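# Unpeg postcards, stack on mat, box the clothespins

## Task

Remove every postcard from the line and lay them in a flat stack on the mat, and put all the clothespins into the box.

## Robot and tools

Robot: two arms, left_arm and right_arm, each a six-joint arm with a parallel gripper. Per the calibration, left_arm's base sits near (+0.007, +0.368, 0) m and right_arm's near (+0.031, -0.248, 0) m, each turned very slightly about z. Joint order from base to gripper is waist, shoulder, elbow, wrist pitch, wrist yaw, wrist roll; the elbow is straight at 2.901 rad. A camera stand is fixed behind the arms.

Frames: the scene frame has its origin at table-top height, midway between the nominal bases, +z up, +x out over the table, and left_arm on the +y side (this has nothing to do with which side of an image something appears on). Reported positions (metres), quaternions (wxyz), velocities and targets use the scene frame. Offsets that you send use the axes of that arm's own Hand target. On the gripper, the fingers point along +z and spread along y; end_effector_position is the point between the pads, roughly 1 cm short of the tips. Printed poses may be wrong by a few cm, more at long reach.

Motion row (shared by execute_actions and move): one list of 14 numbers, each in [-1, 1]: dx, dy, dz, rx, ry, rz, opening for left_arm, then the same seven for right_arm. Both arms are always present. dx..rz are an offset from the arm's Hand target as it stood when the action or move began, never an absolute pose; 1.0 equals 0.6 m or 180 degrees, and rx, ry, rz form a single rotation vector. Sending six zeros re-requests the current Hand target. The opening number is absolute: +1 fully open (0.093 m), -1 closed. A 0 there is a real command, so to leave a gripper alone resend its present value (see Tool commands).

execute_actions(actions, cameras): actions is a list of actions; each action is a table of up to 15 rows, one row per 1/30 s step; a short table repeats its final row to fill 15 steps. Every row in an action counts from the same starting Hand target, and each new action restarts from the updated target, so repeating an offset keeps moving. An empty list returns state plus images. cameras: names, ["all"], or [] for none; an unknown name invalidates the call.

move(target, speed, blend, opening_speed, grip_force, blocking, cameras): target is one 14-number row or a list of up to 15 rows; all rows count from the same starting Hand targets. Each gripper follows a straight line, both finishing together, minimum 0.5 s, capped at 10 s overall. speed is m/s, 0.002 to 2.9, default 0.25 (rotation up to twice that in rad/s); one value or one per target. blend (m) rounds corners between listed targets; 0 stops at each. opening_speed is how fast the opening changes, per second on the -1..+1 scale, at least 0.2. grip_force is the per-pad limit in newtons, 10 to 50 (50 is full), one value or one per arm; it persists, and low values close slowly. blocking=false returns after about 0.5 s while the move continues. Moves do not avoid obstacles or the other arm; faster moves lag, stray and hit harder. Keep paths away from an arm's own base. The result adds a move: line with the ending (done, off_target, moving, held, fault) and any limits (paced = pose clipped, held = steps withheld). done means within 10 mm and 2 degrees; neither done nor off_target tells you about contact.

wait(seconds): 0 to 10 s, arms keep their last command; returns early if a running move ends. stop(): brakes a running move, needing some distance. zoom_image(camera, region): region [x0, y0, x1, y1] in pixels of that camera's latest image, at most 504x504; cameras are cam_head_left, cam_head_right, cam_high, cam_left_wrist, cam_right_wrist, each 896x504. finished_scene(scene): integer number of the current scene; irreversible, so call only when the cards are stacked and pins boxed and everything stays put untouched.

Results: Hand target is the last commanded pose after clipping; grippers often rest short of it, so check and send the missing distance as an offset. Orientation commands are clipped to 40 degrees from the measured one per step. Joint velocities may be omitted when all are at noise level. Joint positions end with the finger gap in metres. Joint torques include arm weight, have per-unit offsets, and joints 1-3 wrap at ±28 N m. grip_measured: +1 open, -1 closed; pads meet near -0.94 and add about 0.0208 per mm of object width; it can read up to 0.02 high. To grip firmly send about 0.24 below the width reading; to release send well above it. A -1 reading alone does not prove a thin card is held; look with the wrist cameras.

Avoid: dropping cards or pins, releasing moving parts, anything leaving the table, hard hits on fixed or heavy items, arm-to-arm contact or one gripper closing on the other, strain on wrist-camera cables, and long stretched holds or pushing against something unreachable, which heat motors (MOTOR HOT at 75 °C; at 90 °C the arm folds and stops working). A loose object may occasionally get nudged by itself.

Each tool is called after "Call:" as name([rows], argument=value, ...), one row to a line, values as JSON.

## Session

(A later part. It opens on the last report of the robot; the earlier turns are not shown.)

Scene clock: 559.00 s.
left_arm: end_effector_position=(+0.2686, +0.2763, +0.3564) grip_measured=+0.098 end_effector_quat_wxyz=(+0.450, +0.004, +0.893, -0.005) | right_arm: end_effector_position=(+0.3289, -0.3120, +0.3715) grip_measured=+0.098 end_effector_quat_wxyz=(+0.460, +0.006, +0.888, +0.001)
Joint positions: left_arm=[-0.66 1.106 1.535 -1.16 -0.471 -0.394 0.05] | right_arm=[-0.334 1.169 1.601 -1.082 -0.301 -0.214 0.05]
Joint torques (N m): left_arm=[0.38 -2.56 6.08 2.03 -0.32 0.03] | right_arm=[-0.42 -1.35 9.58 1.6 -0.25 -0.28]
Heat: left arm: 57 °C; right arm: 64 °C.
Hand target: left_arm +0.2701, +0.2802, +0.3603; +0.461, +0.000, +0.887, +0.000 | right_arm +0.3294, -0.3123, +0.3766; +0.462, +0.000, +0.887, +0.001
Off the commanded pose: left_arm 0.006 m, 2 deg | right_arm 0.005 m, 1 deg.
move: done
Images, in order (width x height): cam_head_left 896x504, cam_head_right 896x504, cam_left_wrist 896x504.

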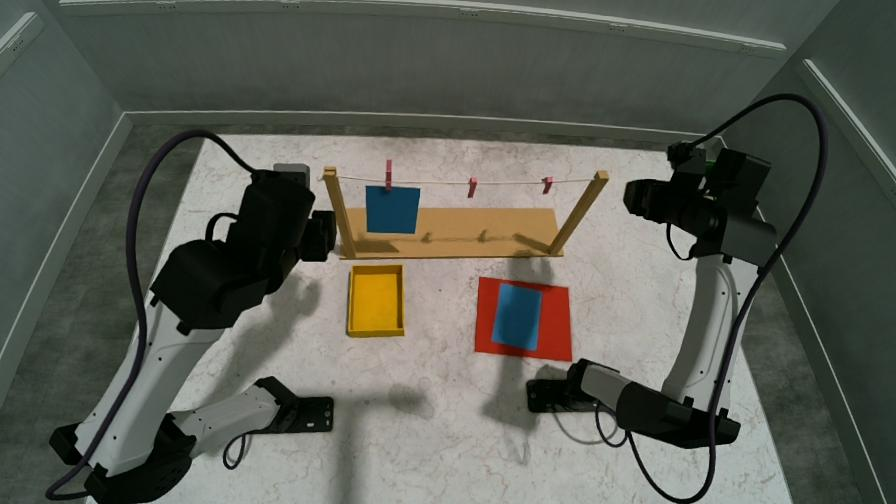

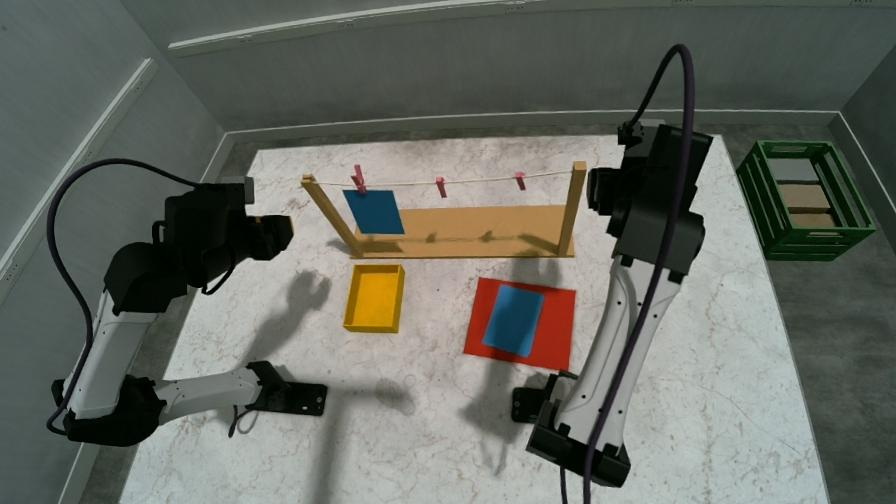

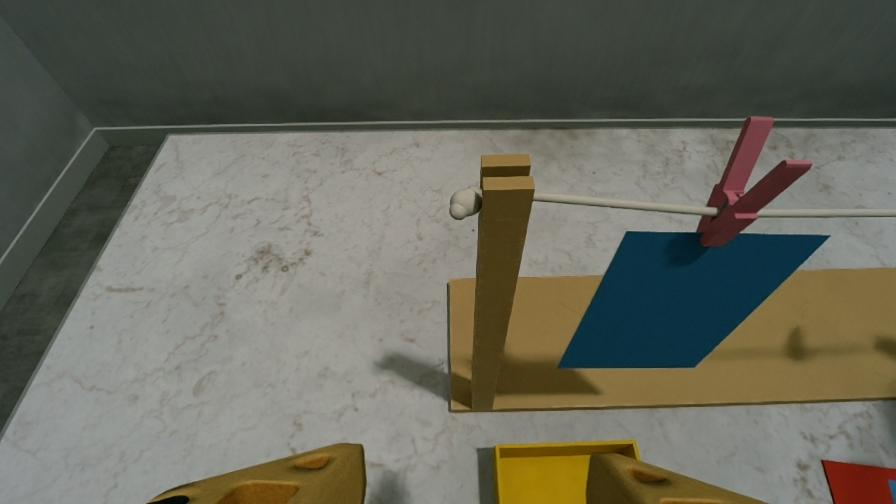

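Call:
move([
  [0,0,0,0,0,0,0.1,0.1885,0.3205,0.0112,-0.121,-0.092,-0.038,0.5],
  [0,0,0,0,0,0,0.1,0.327,0.5122,0.1385,-0.2425,-0.1846,-0.0764,0.5],
], speed=0.2, blend=0.05, cameras=["cam_head_left","cam_head_right","cam_right_wrist"])

Scene clock: 570.27 s.
left_arm: end_effector_position=(+0.2686, +0.2763, +0.3564) grip_measured=+0.098 end_effector_quat_wxyz=(+0.450, +0.004, +0.893, -0.005) | right_arm: end_effector_position=(+0.2884, -0.0058, +0.1751) grip_measured=+0.498 end_effector_quat_wxyz=(+0.659, -0.261, +0.651, +0.271)
Joint positions: left_arm=[-0.66 1.106 1.535 -1.16 -0.471 -0.394 0.05] | right_arm=[0.78 1.322 0.178 1.16 -0.033 0.009 0.069]
Joint torques (N m): left_arm=[0.35 -2.54 6.04 2.02 -0.33 0.04] | right_arm=[0.25 -1.96 5.39 2.01 -0.15 -0.24]
Heat: left arm: 53 °C; right arm: 64 °C.
Hand target: left_arm +0.2701, +0.2802, +0.3602; +0.461, +0.000, +0.887, +0.000 | right_arm +0.2849, -0.0046, +0.1688; +0.654, -0.271, +0.652, +0.272
Off the commanded pose: left_arm 0.006 m, 2 deg | right_arm 0.007 m, 1 deg.
move: done
Images, in order (width x height): cam_head_left 896x504, cam_head_right 896x504, cam_right_wrist 896x504.

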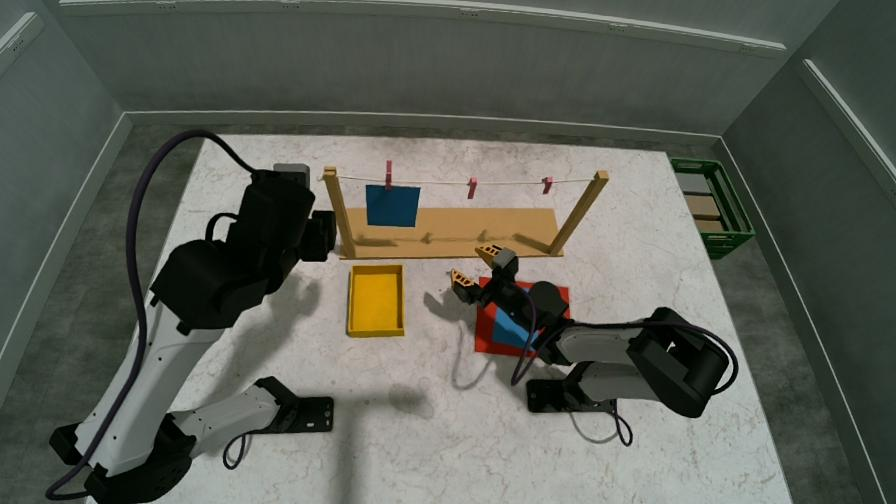

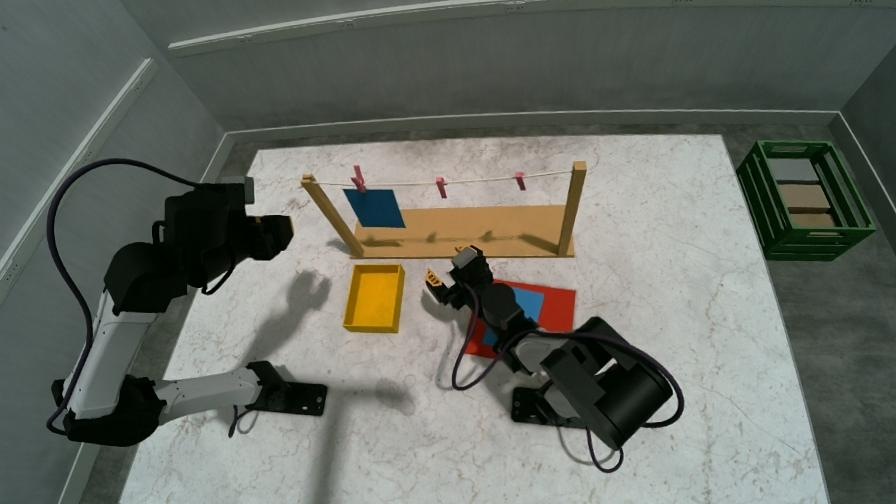

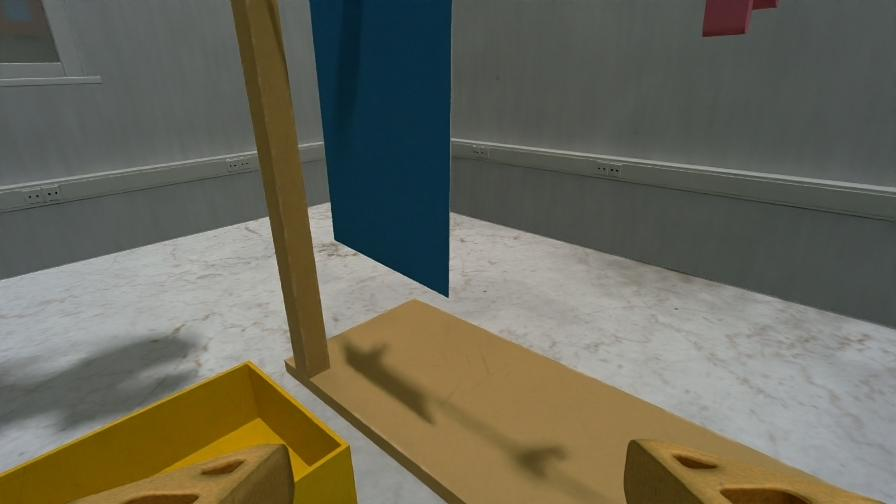

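Call:
move(target=[0,0,0,0,0,0,0.1,0.0167,0.0228,0.1917,0,0,0,0.5], speed=0.12, cameras=["cam_head_left","cam_head_right","cam_right_wrist"])

Scene clock: 591.37 s.
left_arm: end_effector_position=(+0.2686, +0.2763, +0.3564) grip_measured=+0.098 end_effector_quat_wxyz=(+0.450, +0.004, +0.893, -0.005) | right_arm: end_effector_position=(+0.3546, +0.0810, +0.1616) grip_measured=+0.498 end_effector_quat_wxyz=(+0.655, -0.266, +0.651, +0.275)
Joint positions: left_arm=[-0.66 1.106 1.535 -1.16 -0.471 -0.394 0.05] | right_arm=[0.839 1.803 0.573 1.24 0.012 0.009 0.069]
Joint torques (N m): left_arm=[0.31 -2.55 6.06 2.02 -0.33 0.05] | right_arm=[0.62 -5.5 7.9 1.89 0.06 -0.24]
Heat: left arm: 48 °C; right arm: 63 °C.
Hand target: left_arm +0.2701, +0.2802, +0.3602; +0.461, +0.000, +0.887, +0.000 | right_arm +0.3565, +0.0865, +0.1591; +0.654, -0.270, +0.652, +0.272
Off the commanded pose: left_arm 0.006 m, 2 deg | right_arm 0.006 m, 1 deg.
move: done
Images, in order (width x height): cam_head_left 896x504, cam_head_right 896x504, cam_right_wrist 896x504.

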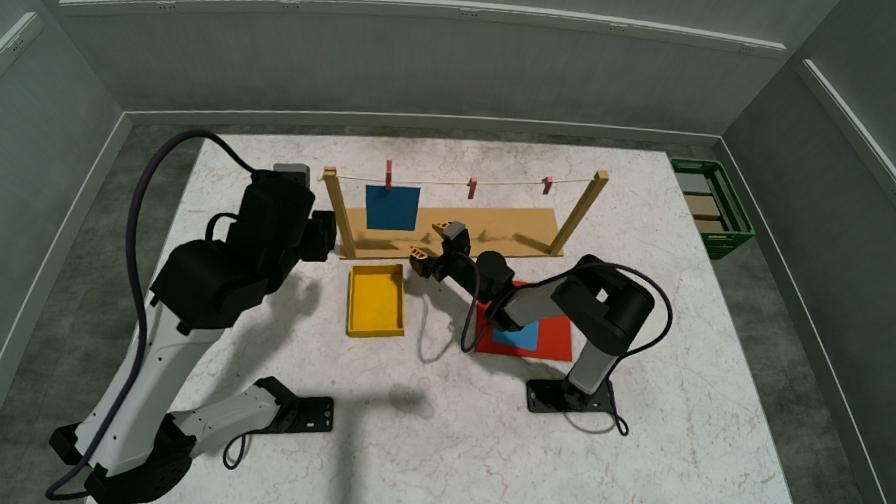

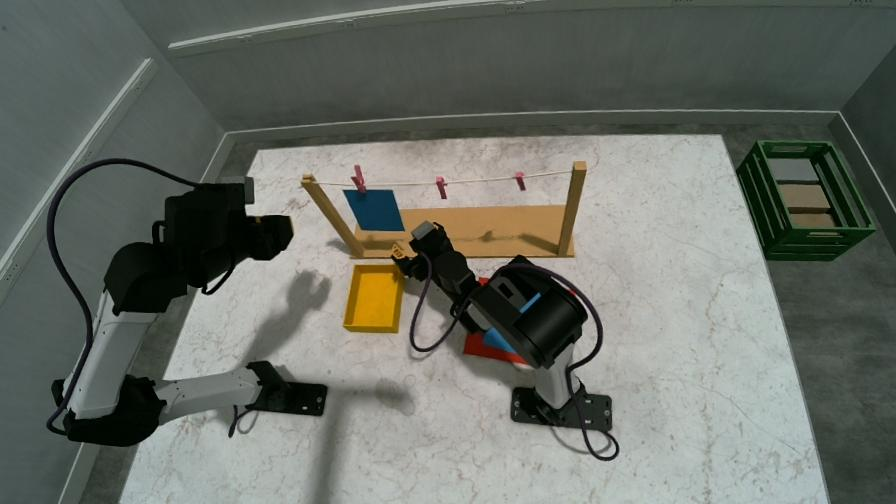

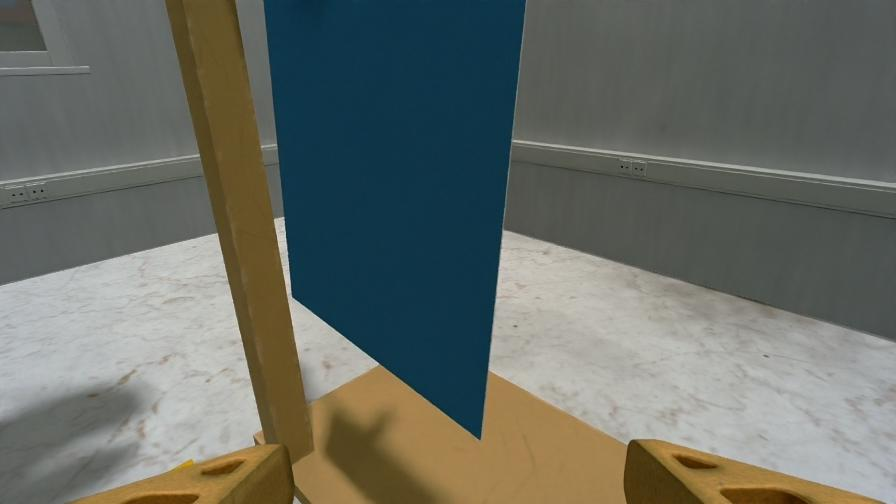

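Call:
move([
  [0,0,0,0,0,0,0.1,-0.018,0.008,0.04,0,0,0,0.5],
  [0,0,0,0,0,0,0.1,-0.0223,0.04,0.1037,0,0,0,0.5],
], speed=0.06, blend=0.01, cameras=["cam_head_left","cam_head_right","cam_right_wrist"])

Scene clock: 603.80 s.
left_arm: end_effector_position=(+0.2686, +0.2763, +0.3564) grip_measured=+0.098 end_effector_quat_wxyz=(+0.450, +0.004, +0.893, -0.005) | right_arm: end_effector_position=(+0.3813, +0.1412, +0.1773) grip_measured=+0.498 end_effector_quat_wxyz=(+0.657, -0.266, +0.650, +0.276)
Joint positions: left_arm=[-0.66 1.106 1.535 -1.16 -0.471 -0.394 0.05] | right_arm=[0.904 1.929 0.853 1.091 0.075 0.008 0.069]
Joint torques (N m): left_arm=[0.35 -2.56 6.05 2.03 -0.32 0.04] | right_arm=[0.53 -7.05 9.07 1.83 -0.01 -0.24]
Heat: left arm: 46 °C; right arm: 62 °C.
Hand target: left_arm +0.2701, +0.2802, +0.3602; +0.461, +0.000, +0.887, +0.000 | right_arm +0.3833, +0.1475, +0.1726; +0.654, -0.271, +0.652, +0.272
Off the commanded pose: left_arm 0.006 m, 2 deg | right_arm 0.008 m, 1 deg.
move: done
Images, in order (width x height): cam_head_left 896x504, cam_head_right 896x504, cam_right_wrist 896x504.

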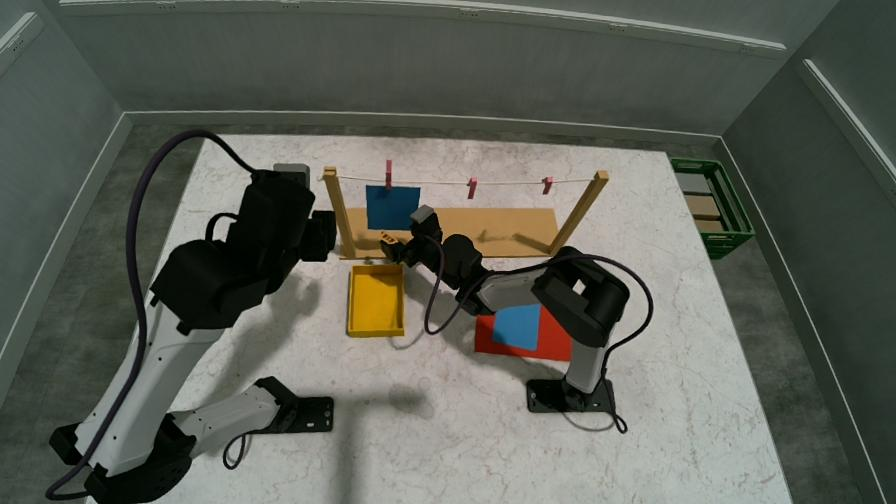

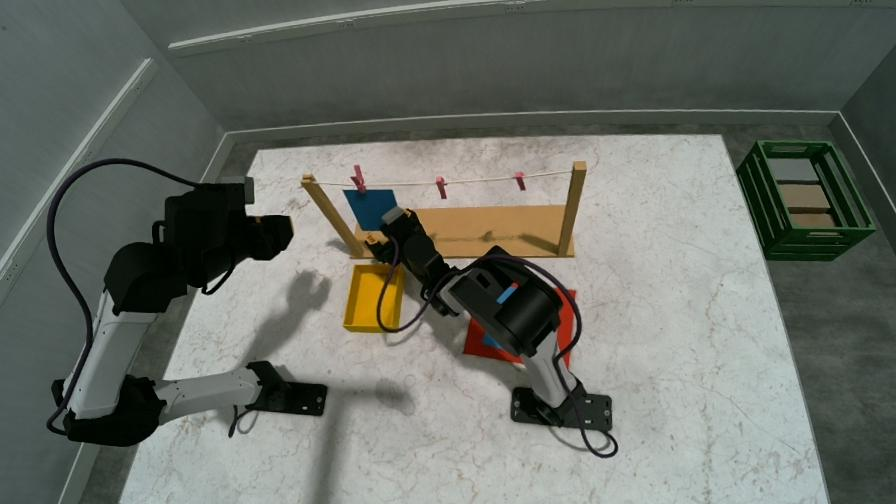

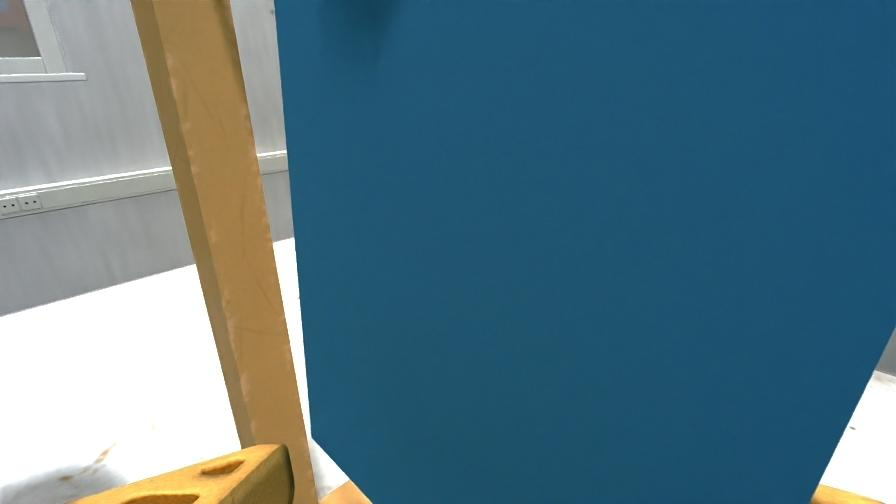

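Call:
move(target=[0,0,0,0,0,0,0.1,-0.033,0.0767,-0.0884,0,0,0,0.5], speed=0.06, cameras=["cam_head_left","cam_head_right","cam_right_wrist"])

Scene clock: 609.37 s.
left_arm: end_effector_position=(+0.2686, +0.2763, +0.3564) grip_measured=+0.098 end_effector_quat_wxyz=(+0.450, +0.004, +0.893, -0.005) | right_arm: end_effector_position=(+0.3175, +0.1451, +0.1853) grip_measured=+0.498 end_effector_quat_wxyz=(+0.651, -0.269, +0.655, +0.273)
Joint positions: left_arm=[-0.66 1.106 1.535 -1.16 -0.471 -0.394 0.05] | right_arm=[1.063 1.784 0.719 1.062 0.234 0.008 0.069]
Joint torques (N m): left_arm=[0.31 -2.52 6.04 2.02 -0.32 0.04] | right_arm=[0.49 -10.48 5.87 1.81 0.02 -0.24]
Heat: left arm: 45 °C; right arm: 62 °C.
Hand target: left_arm +0.2701, +0.2802, +0.3602; +0.461, +0.000, +0.887, +0.000 | right_arm +0.3134, +0.1423, +0.1923; +0.654, -0.270, +0.652, +0.272
Off the commanded pose: left_arm 0.006 m, 2 deg | right_arm 0.009 m, 1 deg.
move: done
Images, in order (width x height): cam_head_left 896x504, cam_head_right 896x504, cam_right_wrist 896x504.

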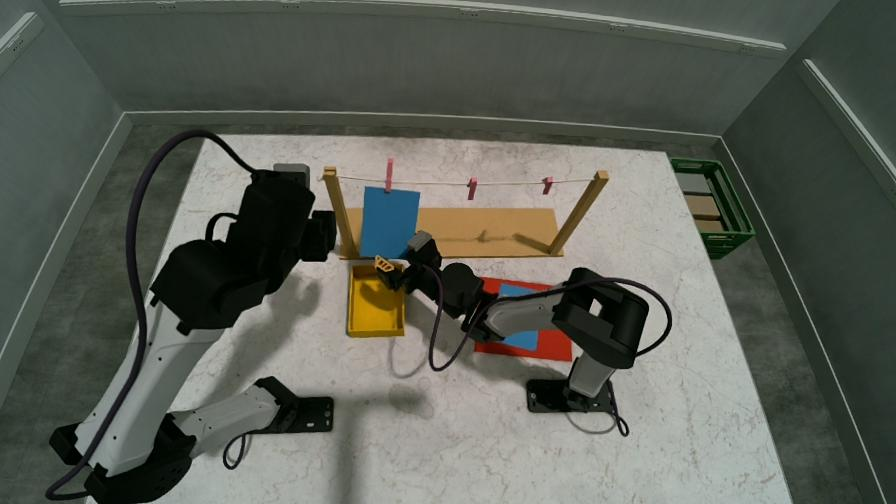

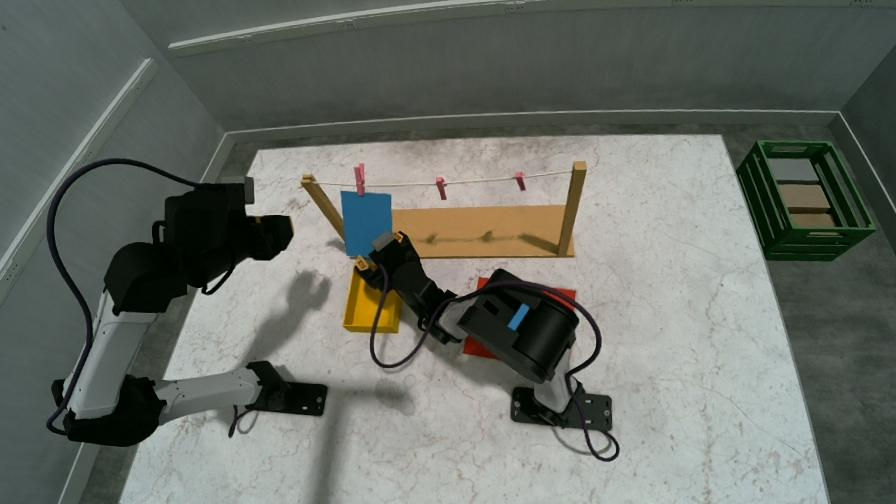

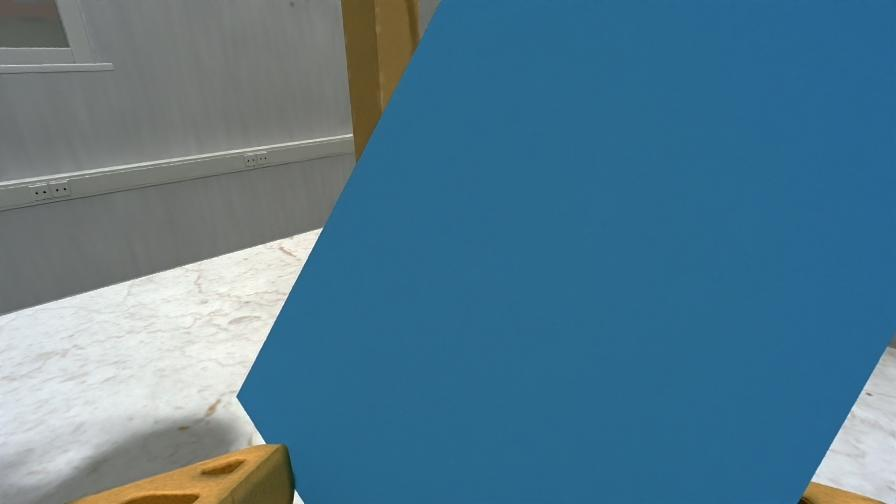

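Call:
move(target=[0,0,0,0,0,0,0.1,0.0238,-0.044,-0.0473,-0.2424,0.0697,0.168,0.5], speed=0.07, cameras=["cam_head_left","cam_head_right","cam_right_wrist"])

Scene clock: 622.43 s.
left_arm: end_effector_position=(+0.2686, +0.2763, +0.3564) grip_measured=+0.098 end_effector_quat_wxyz=(+0.450, +0.004, +0.893, -0.005) | right_arm: end_effector_position=(+0.3064, +0.1025, +0.1753) grip_measured=+0.498 end_effector_quat_wxyz=(+0.340, -0.341, +0.624, +0.615)
Joint positions: left_arm=[-0.66 1.106 1.535 -1.16 -0.471 -0.394 0.05] | right_arm=[0.627 1.836 0.745 1.071 -0.981 0.55 0.069]
Joint torques (N m): left_arm=[0.32 -2.54 6.09 2.02 -0.32 0.05] | right_arm=[-0.57 -6.08 8.66 1.84 -0.15 -0.13]
Heat: left arm: 45 °C; right arm: 62 °C.
Hand target: left_arm +0.2701, +0.2802, +0.3602; +0.461, +0.000, +0.887, +0.000 | right_arm +0.3120, +0.1037, +0.1779; +0.344, -0.343, +0.618, +0.618
Off the commanded pose: left_arm 0.006 m, 2 deg | right_arm 0.006 m, 1 deg.
move: done
Images, in order (width x height): cam_head_left 896x504, cam_head_right 896x504, cam_right_wrist 896x504.

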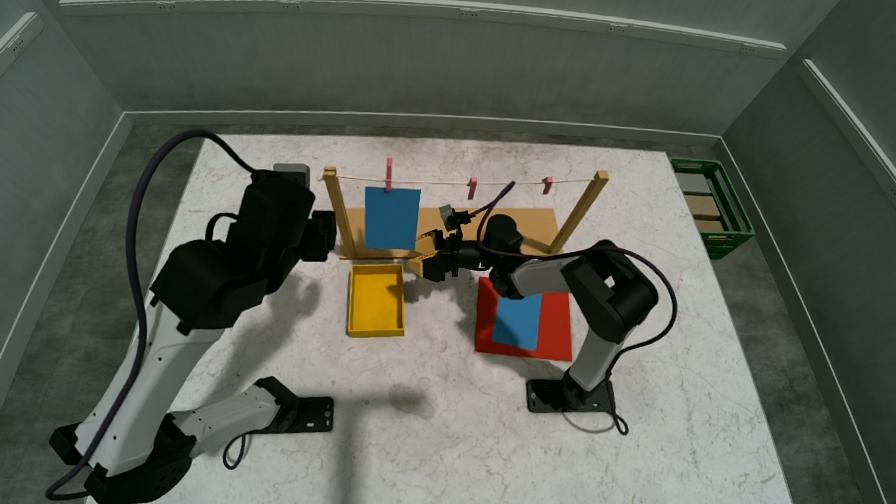

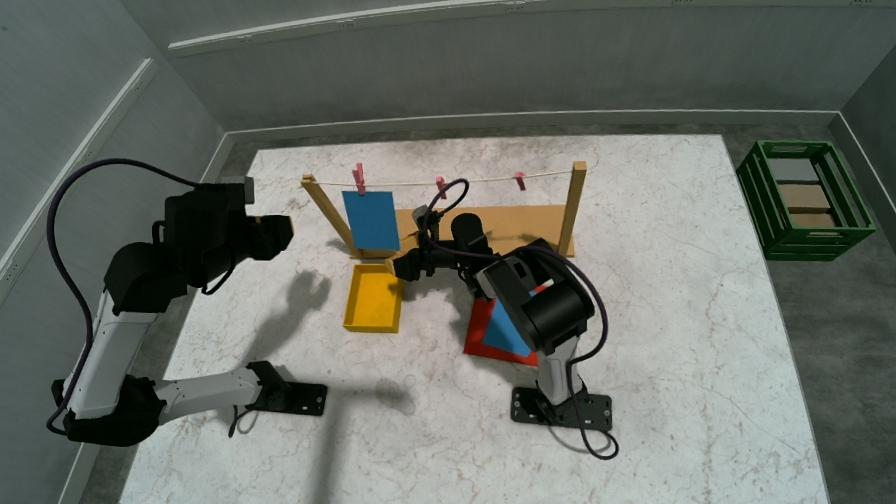

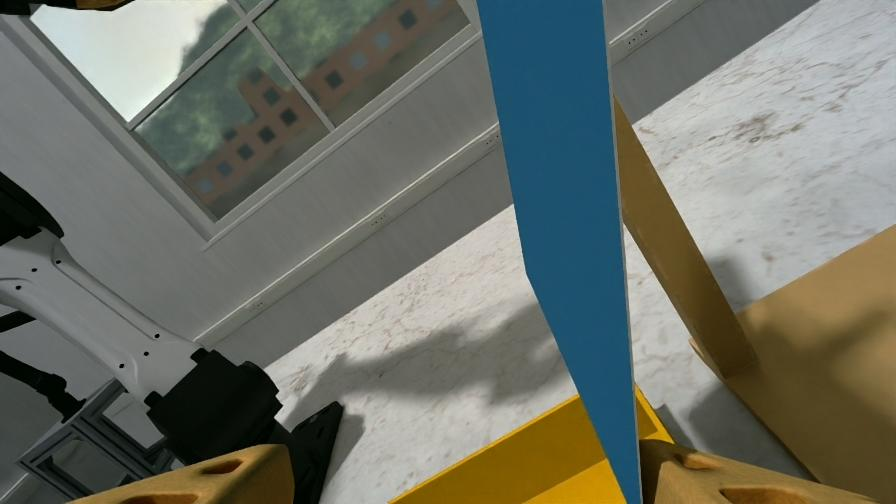

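Call:
move([
  [0,0,0,0,0,0,0.1,0,0,0.021,0,0,0,0.5],
  [0,0,0,0,0,0,0.1,0,0,0.021,0,0,0,-1],
], speed=0.06, opening_speed=0.8, cameras=["cam_left_wrist","cam_right_wrist"])

Scene clock: 627.27 s.
left_arm: end_effector_position=(+0.2686, +0.2763, +0.3564) grip_measured=+0.098 end_effector_quat_wxyz=(+0.450, +0.004, +0.893, -0.005) | right_arm: end_effector_position=(+0.3085, +0.1109, +0.1767) grip_measured=-0.988 end_effector_quat_wxyz=(+0.341, -0.343, +0.621, +0.617)
Joint positions: left_arm=[-0.66 1.106 1.535 -1.16 -0.471 -0.394 0.05] | right_arm=[0.643 1.857 0.775 1.071 -0.97 0.552 0]
Joint torques (N m): left_arm=[0.32 -2.52 6.04 2.03 -0.32 0.04] | right_arm=[0.61 -6.23 8.68 1.78 0.02 -0.14]
Heat: left arm: 45 °C; right arm: 62 °C.
Hand target: left_arm +0.2701, +0.2802, +0.3602; +0.461, +0.000, +0.887, +0.000 | right_arm +0.3121, +0.1163, +0.1778; +0.344, -0.343, +0.618, +0.618
Off the commanded pose: left_arm 0.006 m, 2 deg | right_arm 0.007 m, 1 deg.
move: done
Images, in order (width x height): cam_left_wrist 896x504, cam_right_wrist 896x504.

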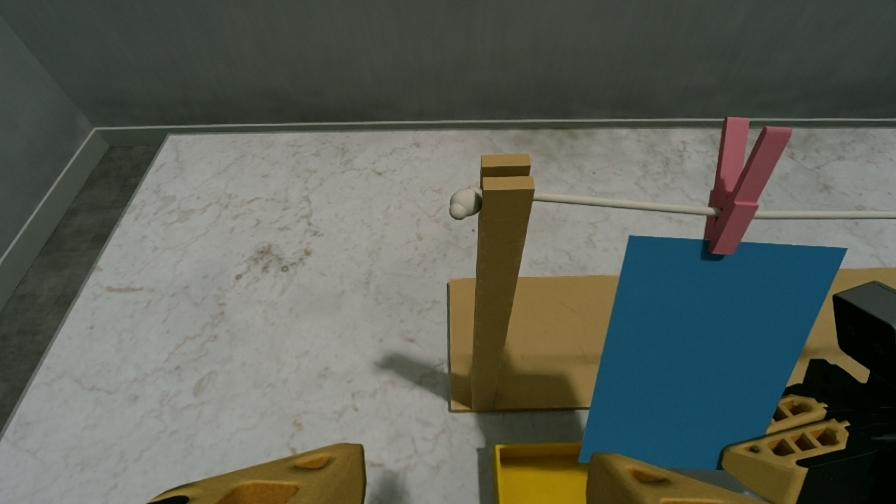

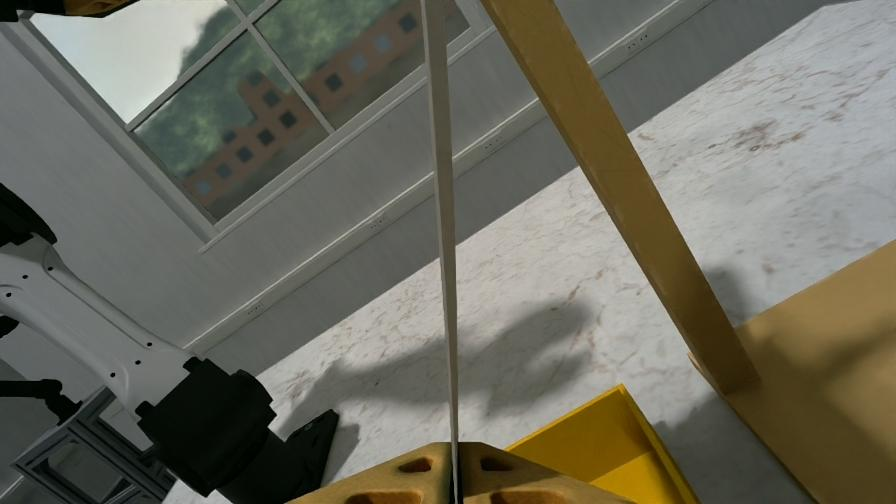

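Call:
move([
  [-0.042,-0.108,0.01,0,0,0,0.1,0,0,0,0,0,0,-1],
  [-0.084,-0.2155,0.066,0,0,0,0.2,0,0,0,0,0,0,-1],
], speed=0.12, blend=0.02, cameras=["cam_left_wrist"])

Scene clock: 636.37 s.
left_arm: end_effector_position=(+0.3307, +0.1501, +0.3758) grip_measured=+0.198 end_effector_quat_wxyz=(+0.458, +0.009, +0.889, -0.004) | right_arm: end_effector_position=(+0.3085, +0.1109, +0.1767) grip_measured=-0.988 end_effector_quat_wxyz=(+0.341, -0.343, +0.621, +0.617)
Joint positions: left_arm=[-0.9 1.615 2.013 -1.216 -0.651 -0.573 0.055] | right_arm=[0.643 1.857 0.775 1.071 -0.97 0.552 0]
Joint torques (N m): left_arm=[-0.4 -5.15 8.57 1.55 -0.44 -0.23] | right_arm=[0.58 -6.27 8.68 1.77 0.02 -0.14]
Heat: left arm: 45 °C; right arm: 61 °C.
Hand target: left_arm +0.3314, +0.1510, +0.3789; +0.461, +0.000, +0.887, +0.000 | right_arm +0.3121, +0.1163, +0.1778; +0.344, -0.343, +0.618, +0.618
Off the commanded pose: left_arm 0.003 m, 1 deg | right_arm 0.007 m, 1 deg.
move: done
Images, in order (width x height): cam_left_wrist 896x504.

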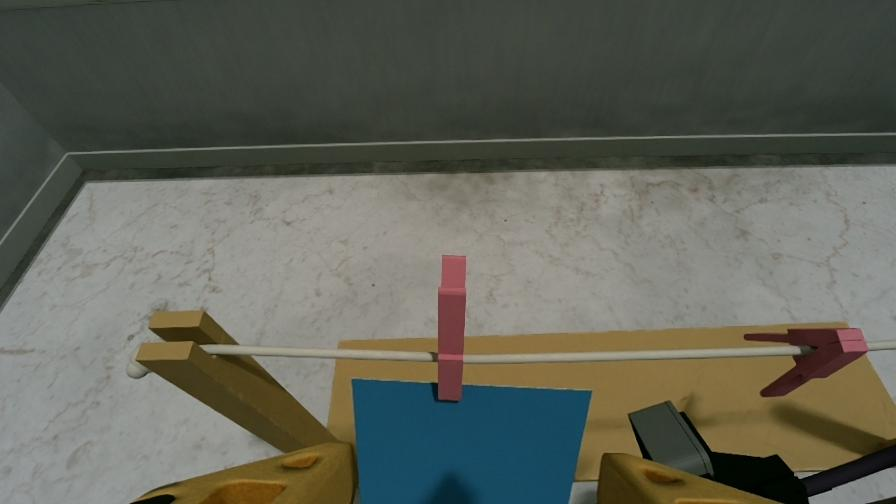

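Call:
move(target=[0.0235,0.0067,0.074,0,0,0,0.2,0,0,0,0,0,0,-1], speed=0.08, cameras=["cam_left_wrist"])

Scene clock: 641.47 s.
left_arm: end_effector_position=(+0.3617, +0.1530, +0.3319) grip_measured=+0.198 end_effector_quat_wxyz=(+0.451, +0.002, +0.892, +0.014) | right_arm: end_effector_position=(+0.3085, +0.1109, +0.1767) grip_measured=-0.988 end_effector_quat_wxyz=(+0.341, -0.343, +0.621, +0.617)
Joint positions: left_arm=[-0.828 1.615 1.82 -1.026 -0.626 -0.527 0.055] | right_arm=[0.643 1.857 0.775 1.071 -0.97 0.552 0]
Joint torques (N m): left_arm=[0.21 -8.91 6.68 1.87 -0.13 0.04] | right_arm=[0.59 -6.26 8.66 1.79 0.03 -0.13]
Heat: left arm: 45 °C; right arm: 61 °C.
Hand target: left_arm +0.3597, +0.1550, +0.3418; +0.461, +0.000, +0.887, +0.000 | right_arm +0.3121, +0.1163, +0.1778; +0.344, -0.343, +0.618, +0.618
Off the commanded pose: left_arm 0.010 m, 2 deg | right_arm 0.007 m, 1 deg.
move: done
Images, in order (width x height): cam_left_wrist 896x504.

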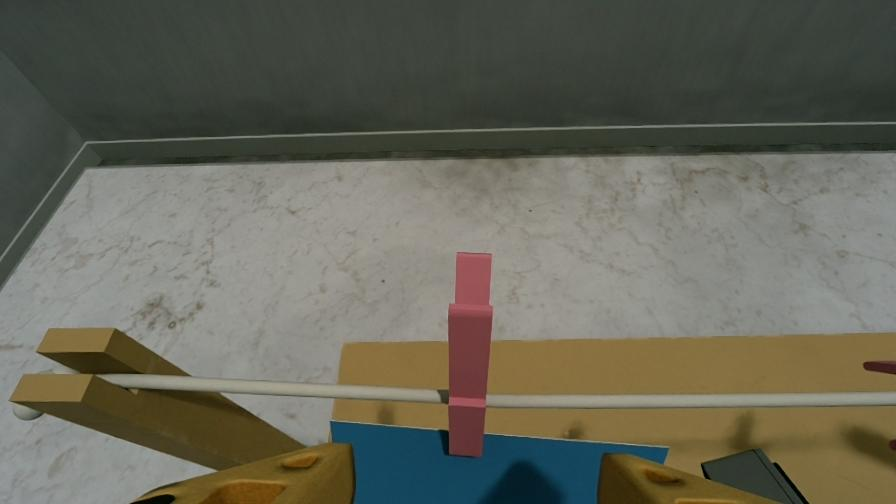

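Call:
move([
  [-0.02,0.0033,0.04,0,0,0,0.2,0,0,0,0,0,0,-1],
  [-0.0218,0.0033,0.083,0,0,0,0.2,0,0,0,0,0,0,-1],
], speed=0.06, blend=0.01, cameras=["cam_left_wrist"])

Scene clock: 647.37 s.
left_arm: end_effector_position=(+0.4024, +0.1611, +0.3280) grip_measured=+0.198 end_effector_quat_wxyz=(+0.462, -0.004, +0.887, +0.003) | right_arm: end_effector_position=(+0.3085, +0.1109, +0.1767) grip_measured=-0.988 end_effector_quat_wxyz=(+0.341, -0.343, +0.621, +0.617)
Joint positions: left_arm=[-0.724 1.661 1.82 -0.896 -0.55 -0.442 0.055] | right_arm=[0.643 1.857 0.775 1.071 -0.97 0.552 0]
Joint torques (N m): left_arm=[0.28 -6 7.47 1.99 -0.06 -0.02] | right_arm=[0.61 -6.28 8.7 1.79 0.02 -0.13]
Heat: left arm: 45 °C; right arm: 61 °C.
Hand target: left_arm +0.4080, +0.1570, +0.3240; +0.462, +0.000, +0.887, +0.000 | right_arm +0.3121, +0.1163, +0.1778; +0.344, -0.343, +0.618, +0.618
Off the commanded pose: left_arm 0.008 m, 1 deg | right_arm 0.007 m, 1 deg.
move: done
Images, in order (width x height): cam_left_wrist 896x504.

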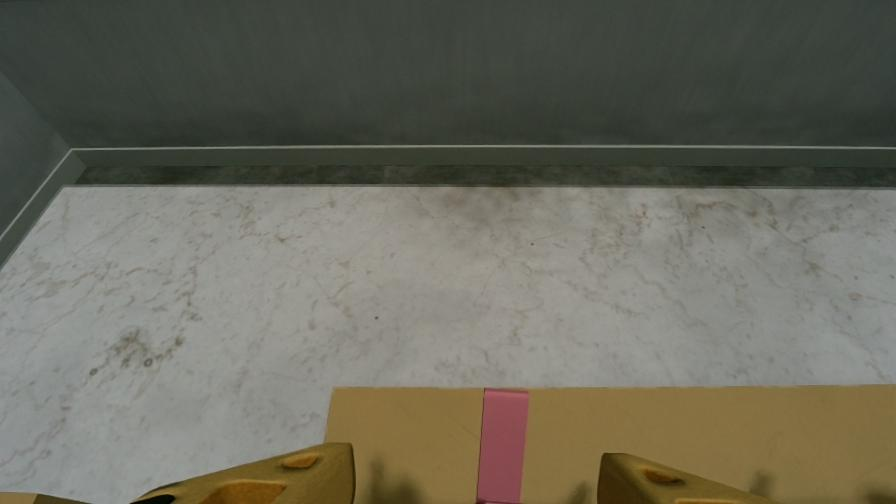

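Call:
move([
  [0.0013,-0.0108,0.0272,0,0,0,0.2,0,0,0,0,0,0,-1],
  [0.0013,-0.0108,0.0272,0,0,0,-0.3,0,0,0,0,0,0,-1],
], speed=0.06, opening_speed=0.6, cameras=["cam_left_wrist"])

Scene clock: 651.87 s.
left_arm: end_effector_position=(+0.4152, +0.1541, +0.3169) grip_measured=-0.298 end_effector_quat_wxyz=(+0.461, -0.003, +0.888, +0.003) | right_arm: end_effector_position=(+0.3085, +0.1109, +0.1767) grip_measured=-0.988 end_effector_quat_wxyz=(+0.341, -0.343, +0.621, +0.617)
Joint positions: left_arm=[-0.716 1.702 1.82 -0.855 -0.543 -0.435 0.031] | right_arm=[0.643 1.857 0.775 1.071 -0.97 0.552 0]
Joint torques (N m): left_arm=[0.35 -6.5 7.82 2.01 -0.05 0.03] | right_arm=[0.55 -6.27 8.72 1.79 0.03 -0.14]
Heat: left arm: 45 °C; right arm: 61 °C.
Hand target: left_arm +0.4209, +0.1504, +0.3140; +0.462, +0.000, +0.887, +0.000 | right_arm +0.3121, +0.1163, +0.1778; +0.344, -0.343, +0.618, +0.618
Off the commanded pose: left_arm 0.007 m, 1 deg | right_arm 0.007 m, 1 deg.
move: done
Images, in order (width x height): cam_left_wrist 896x504.

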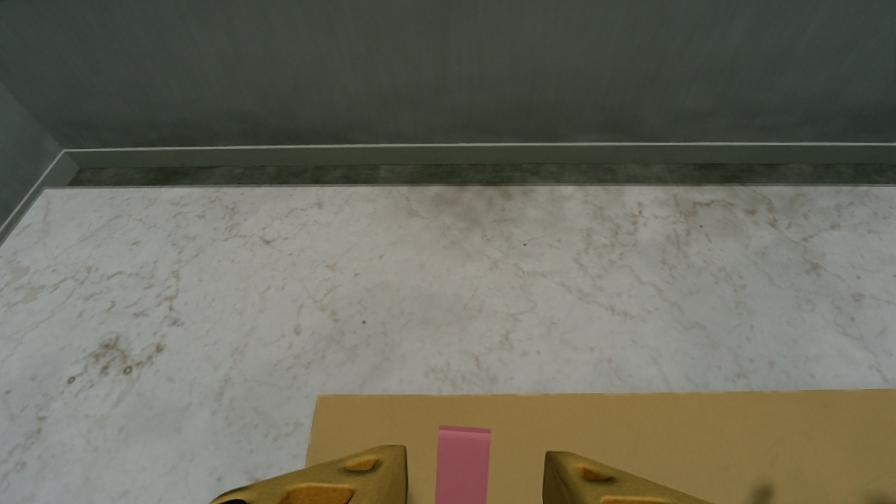

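Call:
move(target=[0.002,0.005,0.002,0,0,0,-1,0,0,0,0,0,0,-1], opening_speed=0.4, speed=0.03, cameras=["cam_left_wrist","cam_right_wrist"])

Scene clock: 655.87 s.
left_arm: end_effector_position=(+0.4177, +0.1561, +0.3150) grip_measured=-0.853 end_effector_quat_wxyz=(+0.460, -0.003, +0.888, +0.004) | right_arm: end_effector_position=(+0.3088, +0.1109, +0.1767) grip_measured=-0.988 end_effector_quat_wxyz=(+0.342, -0.342, +0.621, +0.617)
Joint positions: left_arm=[-0.707 1.702 1.811 -0.844 -0.537 -0.428 0.004] | right_arm=[0.643 1.857 0.775 1.071 -0.968 0.552 0]
Joint torques (N m): left_arm=[0.2 -7.23 7.02 2.02 -0.04 0.01] | right_arm=[0.58 -6.27 8.7 1.79 0 -0.14]
Heat: left arm: 45 °C; right arm: 61 °C.
Hand target: left_arm +0.4212, +0.1534, +0.3123; +0.461, +0.000, +0.887, +0.000 | right_arm +0.3121, +0.1163, +0.1778; +0.344, -0.343, +0.618, +0.618
Off the commanded pose: left_arm 0.005 m, 1 deg | right_arm 0.006 m, 1 deg.
move: done
Images, in order (width x height): cam_left_wrist 896x504, cam_right_wrist 896x504.

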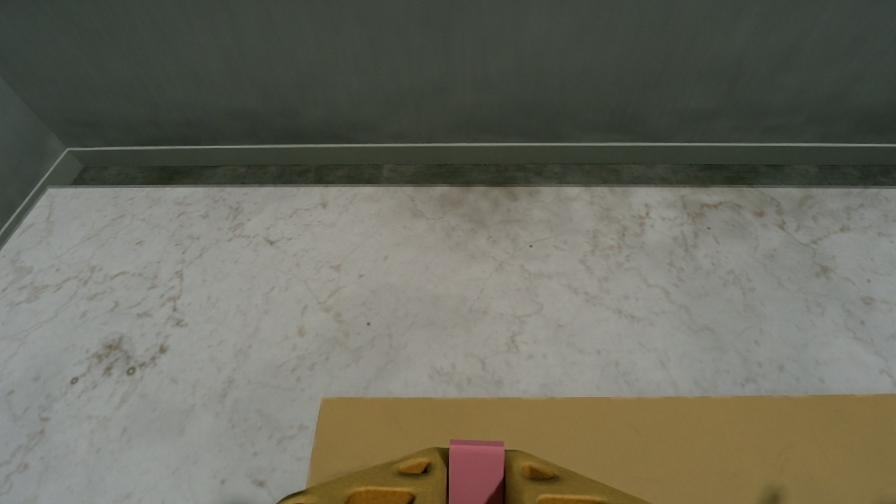

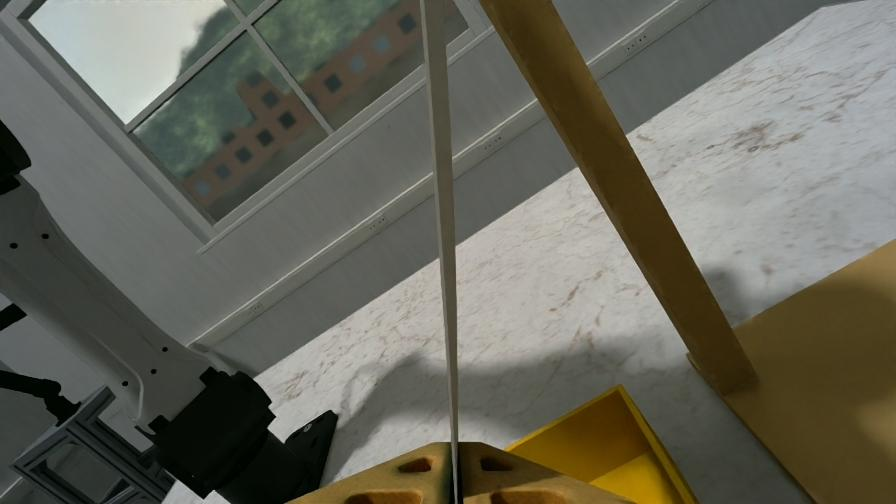

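Call:
move(target=[0,0,0,0,0,0,-1,0.09,0,0,0,0,0,-1], speed=0.06, cameras=[])

Call:
move(target=[0,0,0,0,0,0,-1,0.03,0,0,0,0,0,-1], speed=0.06, cameras=["cam_head_left","cam_head_right","cam_right_wrist"])

Scene clock: 660.20 s.
left_arm: end_effector_position=(+0.4177, +0.1560, +0.3140) grip_measured=-0.867 end_effector_quat_wxyz=(+0.460, -0.003, +0.888, +0.004) | right_arm: end_effector_position=(+0.2859, +0.1152, +0.1398) grip_measured=-0.988 end_effector_quat_wxyz=(+0.350, -0.346, +0.613, +0.618)
Joint positions: left_arm=[-0.707 1.702 1.808 -0.843 -0.536 -0.427 0.004] | right_arm=[0.694 1.969 0.673 1.31 -0.917 0.552 0]
Joint torques (N m): left_arm=[0.2 -7.25 7.3 2 -0.05 0.01] | right_arm=[0.55 -6.34 4.7 1.84 0 -0.14]
Heat: left arm: 45 °C; right arm: 61 °C.
Hand target: left_arm +0.4212, +0.1534, +0.3122; +0.461, +0.000, +0.887, +0.000 | right_arm +0.2834, +0.1164, +0.1321; +0.344, -0.343, +0.618, +0.618
Off the commanded pose: left_arm 0.005 m, 1 deg | right_arm 0.008 m, 1 deg.
move: done
No camera images: "cameras" was empty.

Scene clock: 661.30 s.
left_arm: end_effector_position=(+0.4177, +0.1560, +0.3140) grip_measured=-0.867 end_effector_quat_wxyz=(+0.460, -0.003, +0.888, +0.004) | right_arm: end_effector_position=(+0.2770, +0.1154, +0.1242) grip_measured=-0.988 end_effector_quat_wxyz=(+0.351, -0.346, +0.613, +0.618)
Joint positions: left_arm=[-0.707 1.702 1.808 -0.843 -0.536 -0.427 0.004] | right_arm=[0.712 2.021 0.639 1.397 -0.898 0.552 0]
Joint torques (N m): left_arm=[0.17 -7.23 7.27 2.01 -0.06 0.01] | right_arm=[0.65 -6.28 4.18 1.86 0.02 -0.15]
Heat: left arm: 45 °C; right arm: 61 °C.
Hand target: left_arm +0.4212, +0.1534, +0.3122; +0.461, +0.000, +0.887, +0.000 | right_arm +0.2740, +0.1163, +0.1167; +0.344, -0.343, +0.618, +0.618
Off the commanded pose: left_arm 0.005 m, 1 deg | right_arm 0.008 m, 1 deg.
move: done
Images, in order (width x height): cam_head_left 896x504, cam_head_right 896x504, cam_right_wrist 896x504.

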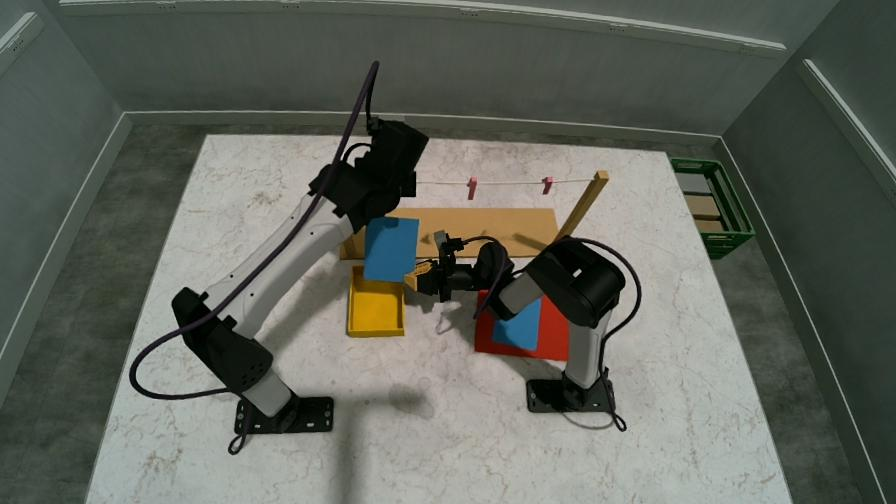

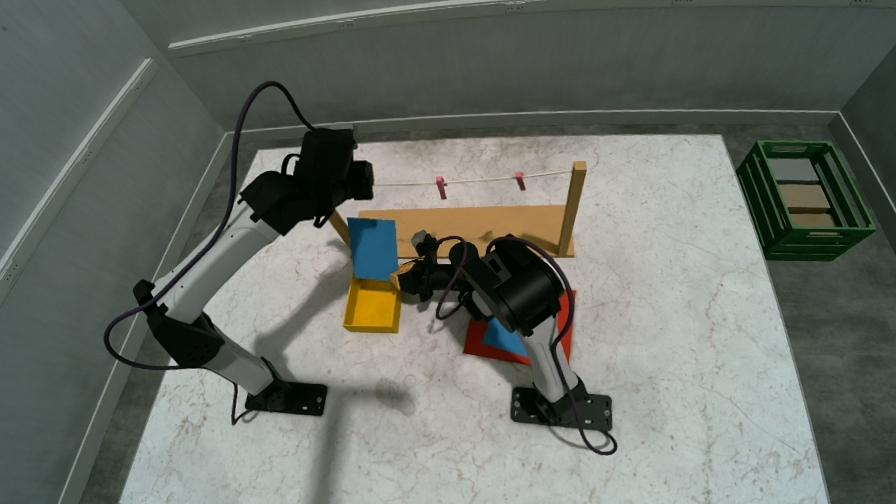

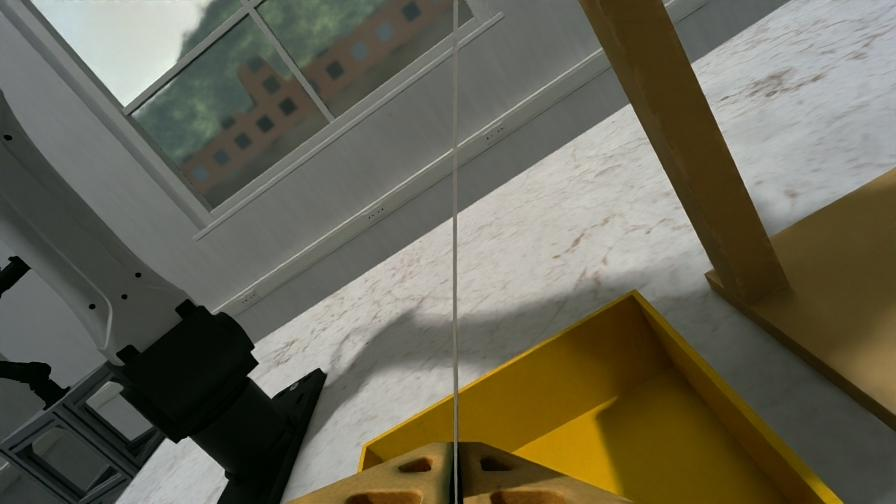

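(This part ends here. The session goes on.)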